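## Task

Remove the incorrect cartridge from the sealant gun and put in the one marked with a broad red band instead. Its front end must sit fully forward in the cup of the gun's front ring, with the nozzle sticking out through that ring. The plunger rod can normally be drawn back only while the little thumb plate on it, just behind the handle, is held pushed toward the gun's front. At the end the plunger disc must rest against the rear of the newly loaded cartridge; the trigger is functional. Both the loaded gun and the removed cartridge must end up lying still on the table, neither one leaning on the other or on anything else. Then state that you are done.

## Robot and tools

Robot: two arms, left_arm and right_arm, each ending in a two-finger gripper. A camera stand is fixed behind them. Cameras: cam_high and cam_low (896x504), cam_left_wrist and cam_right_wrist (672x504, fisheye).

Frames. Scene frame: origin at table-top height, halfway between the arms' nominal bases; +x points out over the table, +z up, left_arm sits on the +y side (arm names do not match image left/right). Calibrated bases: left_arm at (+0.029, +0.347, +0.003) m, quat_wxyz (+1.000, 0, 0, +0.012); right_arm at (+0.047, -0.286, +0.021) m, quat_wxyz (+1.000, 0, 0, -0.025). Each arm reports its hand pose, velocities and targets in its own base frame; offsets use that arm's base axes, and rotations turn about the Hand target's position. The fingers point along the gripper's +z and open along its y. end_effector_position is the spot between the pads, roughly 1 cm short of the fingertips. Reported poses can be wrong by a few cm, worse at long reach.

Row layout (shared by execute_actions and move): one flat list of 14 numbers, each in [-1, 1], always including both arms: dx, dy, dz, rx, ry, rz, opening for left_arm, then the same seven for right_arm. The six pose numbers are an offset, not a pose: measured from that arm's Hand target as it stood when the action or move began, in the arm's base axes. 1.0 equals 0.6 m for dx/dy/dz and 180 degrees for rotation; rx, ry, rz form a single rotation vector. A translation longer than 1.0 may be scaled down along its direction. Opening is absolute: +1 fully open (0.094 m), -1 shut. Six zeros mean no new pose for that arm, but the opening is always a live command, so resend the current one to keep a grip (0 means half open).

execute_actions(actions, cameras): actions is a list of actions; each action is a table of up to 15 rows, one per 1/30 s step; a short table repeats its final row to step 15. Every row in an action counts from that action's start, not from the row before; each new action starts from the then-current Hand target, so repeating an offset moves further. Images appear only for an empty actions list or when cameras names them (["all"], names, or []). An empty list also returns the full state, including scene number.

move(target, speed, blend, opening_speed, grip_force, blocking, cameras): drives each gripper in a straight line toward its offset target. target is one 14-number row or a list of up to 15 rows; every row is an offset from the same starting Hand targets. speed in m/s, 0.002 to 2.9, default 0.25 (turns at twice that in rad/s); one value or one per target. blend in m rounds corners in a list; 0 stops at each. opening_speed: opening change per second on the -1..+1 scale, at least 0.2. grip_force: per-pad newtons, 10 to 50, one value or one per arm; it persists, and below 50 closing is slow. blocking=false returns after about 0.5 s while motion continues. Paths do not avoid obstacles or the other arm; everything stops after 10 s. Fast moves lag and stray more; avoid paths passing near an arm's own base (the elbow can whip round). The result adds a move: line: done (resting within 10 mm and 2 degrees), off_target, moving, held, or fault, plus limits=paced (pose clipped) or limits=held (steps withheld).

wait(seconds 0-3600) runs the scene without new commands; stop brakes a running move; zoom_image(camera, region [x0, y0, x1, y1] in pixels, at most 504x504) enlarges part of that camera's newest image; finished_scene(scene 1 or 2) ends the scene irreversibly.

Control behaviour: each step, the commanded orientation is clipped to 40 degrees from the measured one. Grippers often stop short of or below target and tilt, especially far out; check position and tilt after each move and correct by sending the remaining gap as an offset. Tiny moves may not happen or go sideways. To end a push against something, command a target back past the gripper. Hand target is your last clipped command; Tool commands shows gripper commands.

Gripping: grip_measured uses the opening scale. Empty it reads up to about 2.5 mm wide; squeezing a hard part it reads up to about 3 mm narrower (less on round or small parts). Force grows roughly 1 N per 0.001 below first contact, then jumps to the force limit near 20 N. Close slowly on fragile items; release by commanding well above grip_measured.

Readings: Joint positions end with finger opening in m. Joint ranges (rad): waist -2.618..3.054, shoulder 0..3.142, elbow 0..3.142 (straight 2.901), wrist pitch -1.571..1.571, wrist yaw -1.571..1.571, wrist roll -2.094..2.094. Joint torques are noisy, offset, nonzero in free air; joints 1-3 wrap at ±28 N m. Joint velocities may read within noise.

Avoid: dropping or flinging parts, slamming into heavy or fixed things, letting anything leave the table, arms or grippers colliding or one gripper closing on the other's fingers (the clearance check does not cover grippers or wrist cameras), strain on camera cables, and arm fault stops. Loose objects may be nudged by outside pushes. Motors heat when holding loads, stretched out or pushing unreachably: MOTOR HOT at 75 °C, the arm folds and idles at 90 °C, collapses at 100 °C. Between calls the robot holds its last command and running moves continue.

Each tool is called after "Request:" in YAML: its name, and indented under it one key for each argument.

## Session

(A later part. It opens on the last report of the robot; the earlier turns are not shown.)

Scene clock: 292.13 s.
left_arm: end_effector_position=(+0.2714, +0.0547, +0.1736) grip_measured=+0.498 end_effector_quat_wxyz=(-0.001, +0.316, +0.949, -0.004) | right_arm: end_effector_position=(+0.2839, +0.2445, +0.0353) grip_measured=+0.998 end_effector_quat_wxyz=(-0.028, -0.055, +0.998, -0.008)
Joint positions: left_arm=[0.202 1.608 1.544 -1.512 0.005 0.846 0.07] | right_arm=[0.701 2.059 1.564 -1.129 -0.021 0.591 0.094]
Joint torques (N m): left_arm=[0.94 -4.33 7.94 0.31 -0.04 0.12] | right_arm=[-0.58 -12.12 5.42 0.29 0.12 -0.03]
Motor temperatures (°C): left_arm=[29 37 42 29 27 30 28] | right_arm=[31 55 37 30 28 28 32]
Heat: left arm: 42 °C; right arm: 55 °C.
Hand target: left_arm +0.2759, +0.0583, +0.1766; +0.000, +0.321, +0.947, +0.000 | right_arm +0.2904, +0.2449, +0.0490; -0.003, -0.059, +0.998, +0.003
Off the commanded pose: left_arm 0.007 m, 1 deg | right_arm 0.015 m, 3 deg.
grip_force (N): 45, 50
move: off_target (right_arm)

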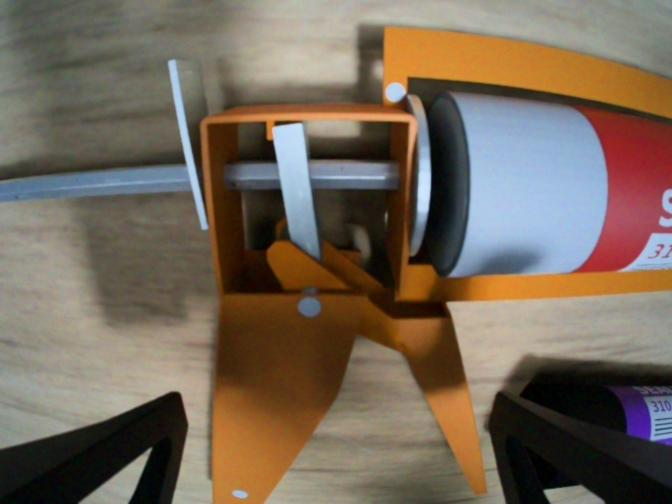

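Request:
move:
  target:
    - [0,0,0,0,0,0,0.5,0,0,-0.085,0,0,0,1]
  speed: 0.12
  cameras: ["cam_right_wrist"]

Scene clock: 295.27 s.
left_arm: end_effector_position=(+0.2714, +0.0547, +0.1736) grip_measured=+0.498 end_effector_quat_wxyz=(-0.001, +0.316, +0.949, -0.004) | right_arm: end_effector_position=(+0.2859, +0.2461, +0.0053) grip_measured=+0.998 end_effector_quat_wxyz=(-0.008, -0.056, +0.998, +0.007)
Joint positions: left_arm=[0.202 1.608 1.544 -1.512 0.005 0.846 0.07] | right_arm=[0.701 2.059 1.44 -0.956 -0.021 0.59 0.094]
Joint torques (N m): left_arm=[0.9 -4.38 7.91 0.3 -0.03 0.11] | right_arm=[-0.54 -7.56 5.44 0.45 0.11 -0.07]
Heat: left arm: 42 °C; right arm: 54 °C.
Hand target: left_arm +0.2759, +0.0583, +0.1766; +0.000, +0.321, +0.947, +0.000 | right_arm +0.2904, +0.2449, -0.0020; -0.003, -0.059, +0.998, +0.003
Off the commanded pose: left_arm 0.007 m, 1 deg | right_arm 0.009 m, 1 deg.
grip_force (N): 45, 50
move: done

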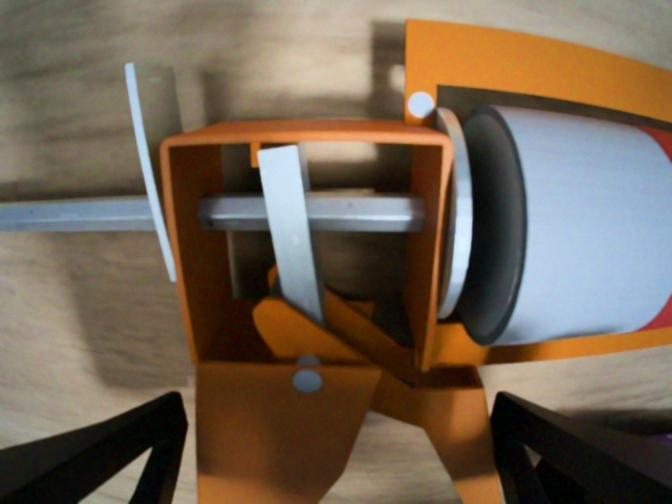

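Request:
move:
  target: [0,0,0,0,0,0,0.5,0,0,0.004,0,0,0,0.0]
  opening_speed: 1.2
  cameras: ["cam_right_wrist"]

Scene clock: 297.30 s.
left_arm: end_effector_position=(+0.2714, +0.0547, +0.1736) grip_measured=+0.498 end_effector_quat_wxyz=(-0.001, +0.316, +0.949, -0.004) | right_arm: end_effector_position=(+0.2792, +0.2410, +0.0046) grip_measured=+0.173 end_effector_quat_wxyz=(-0.023, -0.054, +0.998, +0.000)
Joint positions: left_arm=[0.202 1.608 1.544 -1.512 0.005 0.846 0.07] | right_arm=[0.7 2.059 1.436 -0.984 -0.027 0.59 0.055]
Joint torques (N m): left_arm=[0.95 -4.36 7.94 0.29 -0.05 0.11] | right_arm=[-0.53 -7.65 6.28 0.59 0.19 -0.03]
Heat: left arm: 42 °C; right arm: 54 °C.
Hand target: left_arm +0.2759, +0.0583, +0.1766; +0.000, +0.321, +0.947, +0.000 | right_arm +0.2904, +0.2449, +0.0003; -0.003, -0.059, +0.998, +0.003
Off the commanded pose: left_arm 0.007 m, 1 deg | right_arm 0.013 m, 2 deg.
grip_force (N): 45, 50
move: off_target (right_arm)

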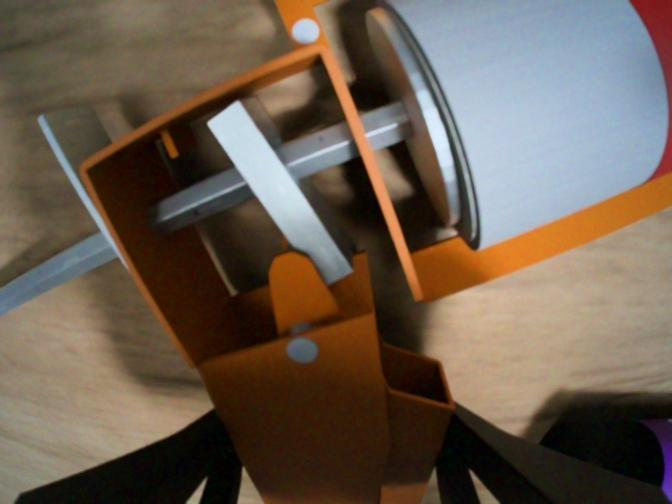

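Request:
move:
  target:
    - [0,0,0,0,0,0,0.5,0,0,0.0,0,0,0,0.9]
    - [0,0,0,0,0,0,0.5,0,0,0.0,0,0,0,0.0]
  opening_speed: 1.5
  cameras: ["cam_right_wrist"]

Scene clock: 301.53 s.
left_arm: end_effector_position=(+0.2714, +0.0547, +0.1736) grip_measured=+0.498 end_effector_quat_wxyz=(-0.001, +0.316, +0.949, -0.004) | right_arm: end_effector_position=(+0.2878, +0.2412, +0.0044) grip_measured=+0.496 end_effector_quat_wxyz=(-0.004, -0.051, +0.999, -0.002)
Joint positions: left_arm=[0.202 1.608 1.544 -1.512 0.005 0.846 0.07] | right_arm=[0.697 2.059 1.436 -0.957 -0.001 0.595 0.07]
Joint torques (N m): left_arm=[0.88 -4.37 7.9 0.3 -0.04 0.12] | right_arm=[-0.17 -7.75 6.26 0.4 -0.06 -0.08]
Heat: left arm: 42 °C; right arm: 53 °C.
Hand target: left_arm +0.2759, +0.0583, +0.1766; +0.000, +0.321, +0.947, +0.000 | right_arm +0.2904, +0.2448, +0.0003; -0.003, -0.059, +0.998, +0.003
Off the commanded pose: left_arm 0.007 m, 1 deg | right_arm 0.006 m, 1 deg.
grip_force (N): 45, 50
move: done

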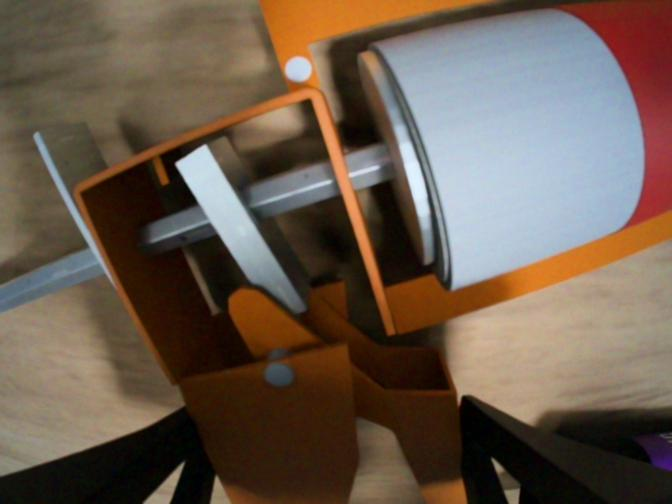

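Request:
move:
  target:
    - [0,0,0,0,0,0,0.5,0,0,0.0,0,0,0,0.95]
    - [0,0,0,0,0,0,0.5,0,0,0.3,0,0,0,0.95]
    - [0,0,0,0,0,0,0.5,0.06,-0.12,0.3,0,0,0.25,0.95]
  speed: 0.25
  cameras: ["cam_right_wrist","cam_high","cam_low"]

Request:
zoom_image:
  camera: "cam_high"
  region: [370, 290, 530, 450]

Request:
zoom_image:
  camera: "cam_low"
  region: [330, 205, 510, 305]

Scene clock: 309.87 s.
left_arm: end_effector_position=(+0.2714, +0.0547, +0.1736) grip_measured=+0.498 end_effector_quat_wxyz=(-0.001, +0.316, +0.949, -0.004) | right_arm: end_effector_position=(+0.3310, +0.1772, +0.1665) grip_measured=+0.948 end_effector_quat_wxyz=(+0.011, -0.433, +0.901, +0.000)
Joint positions: left_arm=[0.202 1.608 1.544 -1.512 0.005 0.846 0.07] | right_arm=[0.492 1.979 1.974 -1.544 0 -0.405 0.092]
Joint torques (N m): left_arm=[0.92 -4.44 7.94 0.3 -0.05 0.11] | right_arm=[-0.79 -11.49 5.61 0.15 -0.04 -0.07]
Heat: left arm: 42 °C; right arm: 53 °C.
Hand target: left_arm +0.2759, +0.0583, +0.1766; +0.000, +0.321, +0.947, +0.000 | right_arm +0.3264, +0.1729, +0.1803; -0.004, -0.436, +0.900, +0.002
Off the commanded pose: left_arm 0.007 m, 1 deg | right_arm 0.015 m, 2 deg.
joint sent to its limit (right arm) — joint 4 (wrist pitch), lower limit. The joint targets are off in orientation, not in position.
grip_force (N): 45, 50
move: off_target (right_arm)
Images, in order (width x height): cam_high 896x504, cam_low 896x504, cam_right_wrist 672x504.

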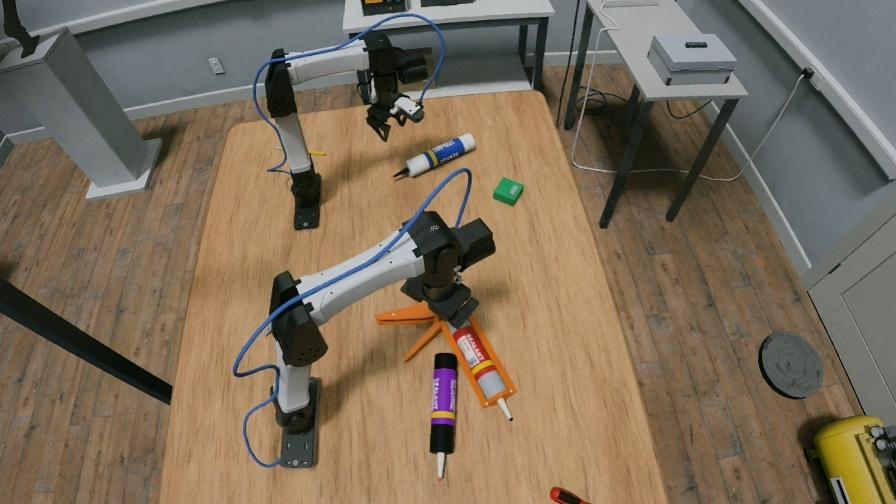

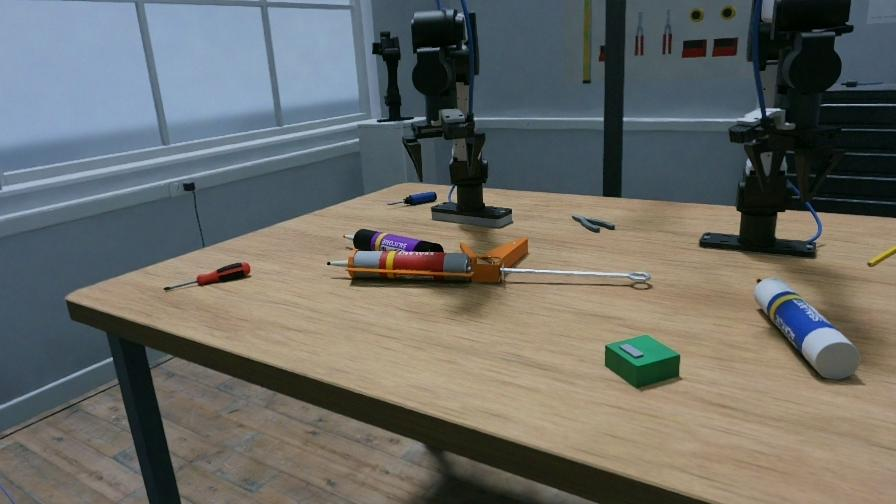

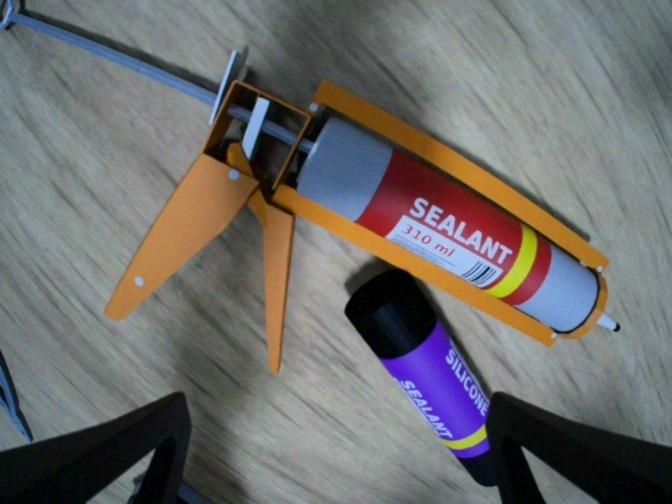

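Scaled by 3.150 from the camera's image (finer frame: 1280x720).

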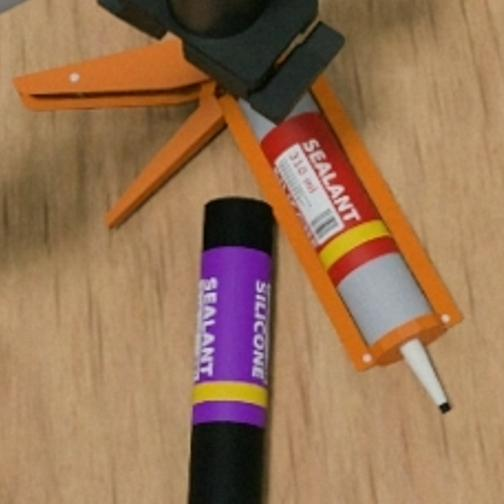

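Scaled by 2.800 from the camera's image (finer frame: 1280x720).

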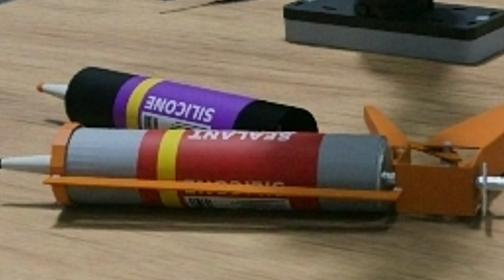

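Request:
move:
  target: [0,0,0,0,0,0,0.5,-0.01,-0.25,-0.133,0,0,0.18,0.3]
  speed: 0.3
  cameras: ["cam_right_wrist"]

Scene clock: 317.37 s.
left_arm: end_effector_position=(+0.2714, +0.0547, +0.1736) grip_measured=+0.498 end_effector_quat_wxyz=(-0.001, +0.316, +0.949, -0.004) | right_arm: end_effector_position=(+0.3178, +0.0218, +0.0915) grip_measured=+0.302 end_effector_quat_wxyz=(-0.027, -0.667, +0.744, +0.006)
Joint positions: left_arm=[0.202 1.608 1.544 -1.512 0.005 0.846 0.07] | right_arm=[0.081 1.804 1.439 -1.258 0.023 -1.38 0.061]
Joint torques (N m): left_arm=[0.94 -4.36 7.9 0.3 -0.04 0.12] | right_arm=[-0.76 -9.96 5.53 0.22 -0.21 -0.06]
Motor temperatures (°C): left_arm=[29 37 42 29 27 30 28] | right_arm=[31 55 37 30 28 28 32]
Heat: left arm: 42 °C; right arm: 55 °C.
Hand target: left_arm +0.2759, +0.0583, +0.1766; +0.000, +0.321, +0.947, +0.000 | right_arm +0.3204, +0.0230, +0.1006; -0.004, -0.670, +0.742, +0.000
Off the commanded pose: left_arm 0.007 m, 1 deg | right_arm 0.009 m, 3 deg.
grip_force (N): 45, 50
move: off_target (right_arm)

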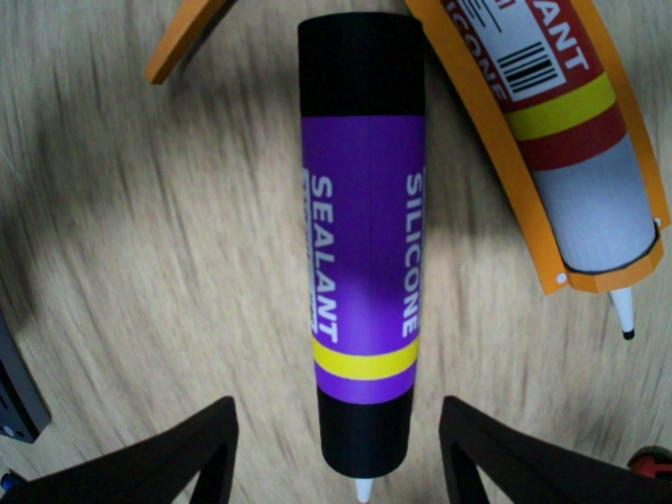

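Request:
move:
  target:
    - [0,0,0,0,0,0,0.5,0.016,-0.002,0,0,0,0,0.4]
    - [0,0,0,0,0,0,0.5,0.016,-0.002,-0.155,0,0,0,0.4]
    - [0,0,0,0,0,0,0.5,0.016,-0.002,-0.155,0,0,0,-0.15]
    - [0,0,0,0,0,0,0.5,0.016,-0.002,-0.115,0,0,0,-0.15]
    - [0,0,0,0,0,0,0.5,-0.1,-0.01,-0.115,0,0,0,-0.15]
    - [0,0,0,0,0,0,0.5,-0.1,-0.01,-0.16,0,0,0,-0.15]
  speed: 0.2

Request:
move:
  target:
    - [0,0,0,0,0,0,0.5,0,0,0,0,0,0,0.4]
    - [0,0,0,0,0,0,0.5,0,0,0.2,0,0,0,0.4]
  speed: 0.2
  cameras: ["cam_right_wrist","cam_high","cam_low"]

Request:
zoom_image:
  camera: "cam_high"
  region: [370, 290, 530, 450]

Scene clock: 324.83 s.
left_arm: end_effector_position=(+0.2714, +0.0547, +0.1736) grip_measured=+0.498 end_effector_quat_wxyz=(-0.001, +0.316, +0.949, -0.004) | right_arm: end_effector_position=(+0.2549, +0.0150, +0.0142) grip_measured=-0.038 end_effector_quat_wxyz=(-0.022, -0.669, +0.743, +0.003)
Joint positions: left_arm=[0.202 1.608 1.544 -1.512 0.005 0.846 0.07] | right_arm=[0.074 1.647 0.934 -0.896 0.022 -1.391 0.045]
Joint torques (N m): left_arm=[0.99 -4.37 7.92 0.31 -0.06 0.12] | right_arm=[-0.83 -4.78 2.99 0.78 -0.17 -0.03]
Heat: left arm: 42 °C; right arm: 54 °C.
Hand target: left_arm +0.2759, +0.0583, +0.1766; +0.000, +0.321, +0.947, +0.000 | right_arm +0.2603, +0.0169, +0.0045; -0.005, -0.670, +0.742, +0.000
Off the commanded pose: left_arm 0.007 m, 1 deg | right_arm 0.011 m, 2 deg.
grip_force (N): 45, 50
move: off_target (right_arm)

Scene clock: 327.30 s.
left_arm: end_effector_position=(+0.2714, +0.0547, +0.1736) grip_measured=+0.498 end_effector_quat_wxyz=(-0.001, +0.316, +0.949, -0.004) | right_arm: end_effector_position=(+0.2579, +0.0153, +0.1160) grip_measured=+0.398 end_effector_quat_wxyz=(-0.018, -0.669, +0.743, +0.000)
Joint positions: left_arm=[0.202 1.608 1.544 -1.512 0.005 0.846 0.07] | right_arm=[0.074 1.545 1.251 -1.305 0.022 -1.391 0.066]
Joint torques (N m): left_arm=[0.91 -4.36 7.9 0.3 -0.04 0.12] | right_arm=[-0.77 -6.2 8.38 0.02 -0.19 -0.04]
Heat: left arm: 42 °C; right arm: 54 °C.
Hand target: left_arm +0.2759, +0.0583, +0.1766; +0.000, +0.321, +0.947, +0.000 | right_arm +0.2604, +0.0169, +0.1245; -0.004, -0.670, +0.742, +0.000
Off the commanded pose: left_arm 0.007 m, 1 deg | right_arm 0.009 m, 2 deg.
grip_force (N): 45, 50
move: done
Images, in order (width x height): cam_high 896x504, cam_low 896x504, cam_right_wrist 672x504.

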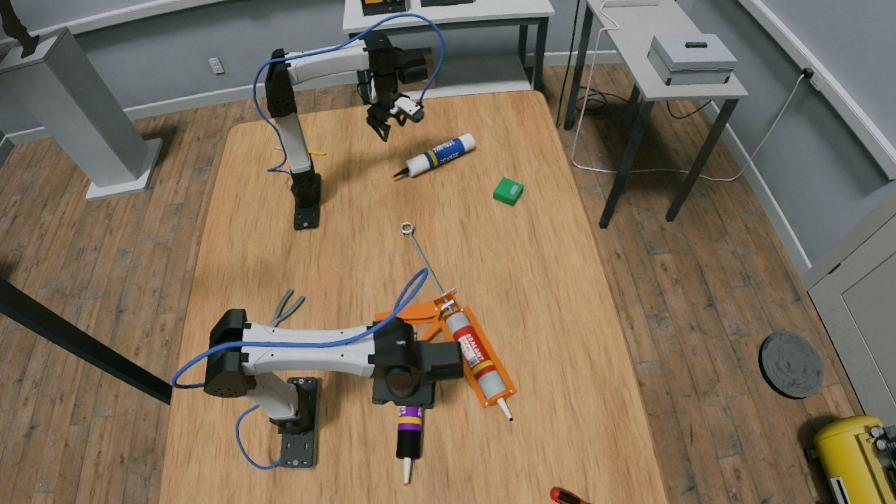

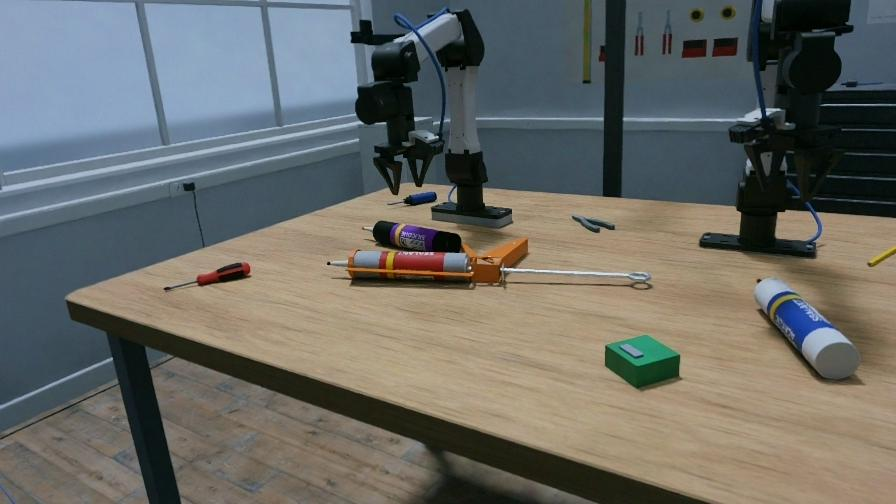

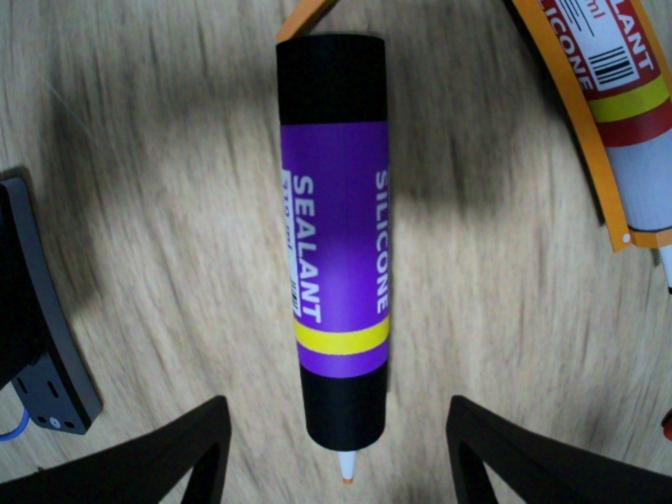

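Scaled by 3.150 from the camera's image (finer frame: 1280x720).

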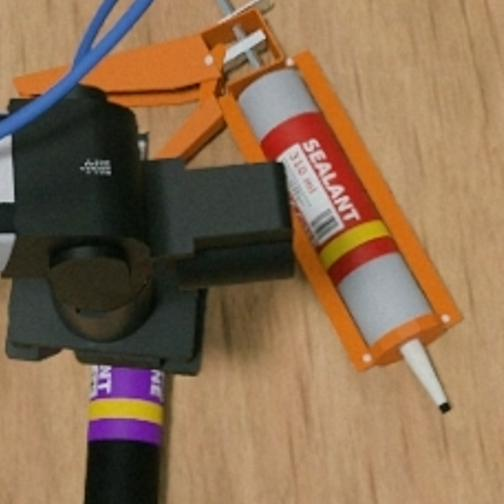

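Request:
move:
  target:
    - [0,0,0,0,0,0,0.5,-0.006,0,-0.19,0,0,0,0.4]
    - [0,0,0,0,0,0,0.5,-0.006,0,-0.19,0,0,0,-0.15]
    - [0,0,0,0,0,0,0.5,-0.006,0,-0.16,0,0,0,-0.15]
    - [0,0,0,0,0,0,0.5,-0.012,-0.065,-0.16,0,0,0,-0.15]
    - [0,0,0,0,0,0,0.5,-0.012,-0.065,-0.2,0,0,0,-0.15]
  speed: 0.2

Request:
move:
  target:
    - [0,0,0,0,0,0,0.5,0,0,0,0,0,0,0.4]
    - [0,0,0,0,0,0,0.5,0,0,0.22,0,0,0,0.4]
  speed: 0.2
  cameras: ["cam_right_wrist","cam_low"]

Scene clock: 335.00 s.
left_arm: end_effector_position=(+0.2714, +0.0547, +0.1736) grip_measured=+0.498 end_effector_quat_wxyz=(-0.001, +0.316, +0.949, -0.004) | right_arm: end_effector_position=(+0.2488, -0.0223, +0.0148) grip_measured=-0.042 end_effector_quat_wxyz=(-0.016, -0.667, +0.745, +0.003)
Joint positions: left_arm=[0.202 1.608 1.544 -1.512 0.005 0.846 0.07] | right_arm=[-0.076 1.616 0.904 -0.887 0.019 -1.537 0.045]
Joint torques (N m): left_arm=[0.96 -4.4 7.9 0.31 -0.04 0.12] | right_arm=[-0.8 -4.05 3.02 0.75 -0.16 -0.06]
Heat: left arm: 43 °C; right arm: 52 °C.
Hand target: left_arm +0.2759, +0.0583, +0.1766; +0.000, +0.321, +0.947, +0.000 | right_arm +0.2532, -0.0221, +0.0046; -0.004, -0.670, +0.742, +0.000
Off the commanded pose: left_arm 0.007 m, 1 deg | right_arm 0.011 m, 1 deg.
grip_force (N): 45, 50
move: off_target (right_arm)

Scene clock: 337.67 s.
left_arm: end_effector_position=(+0.2714, +0.0547, +0.1736) grip_measured=+0.498 end_effector_quat_wxyz=(-0.001, +0.316, +0.949, -0.004) | right_arm: end_effector_position=(+0.2509, -0.0225, +0.1290) grip_measured=+0.398 end_effector_quat_wxyz=(-0.015, -0.668, +0.744, +0.002)
Joint positions: left_arm=[0.202 1.608 1.544 -1.512 0.005 0.846 0.07] | right_arm=[-0.076 1.515 1.274 -1.353 0.019 -1.538 0.066]
Joint torques (N m): left_arm=[0.95 -4.38 7.91 0.31 -0.03 0.12] | right_arm=[-0.85 -5.68 8.44 0.05 -0.18 -0.06]
Heat: left arm: 43 °C; right arm: 52 °C.
Hand target: left_arm +0.2759, +0.0583, +0.1766; +0.000, +0.321, +0.947, +0.000 | right_arm +0.2532, -0.0221, +0.1365; -0.004, -0.670, +0.742, +0.000
Off the commanded pose: left_arm 0.007 m, 1 deg | right_arm 0.008 m, 1 deg.
grip_force (N): 45, 50
move: done
Images, in order (width x height): cam_low 896x504, cam_right_wrist 672x504.

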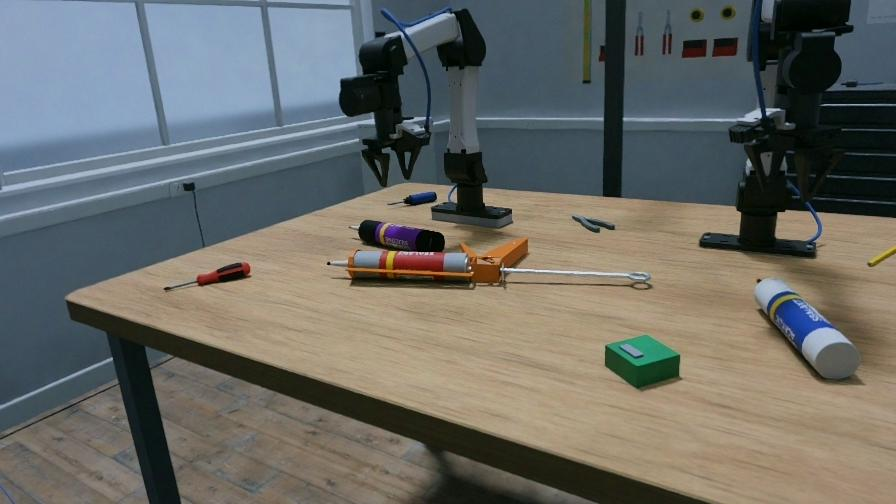

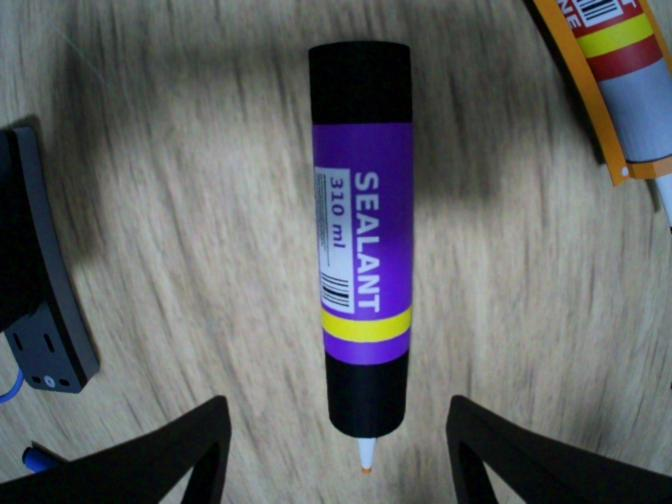

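Request:
finished_scene:
  scene: 2

The scene is finished: the task was done.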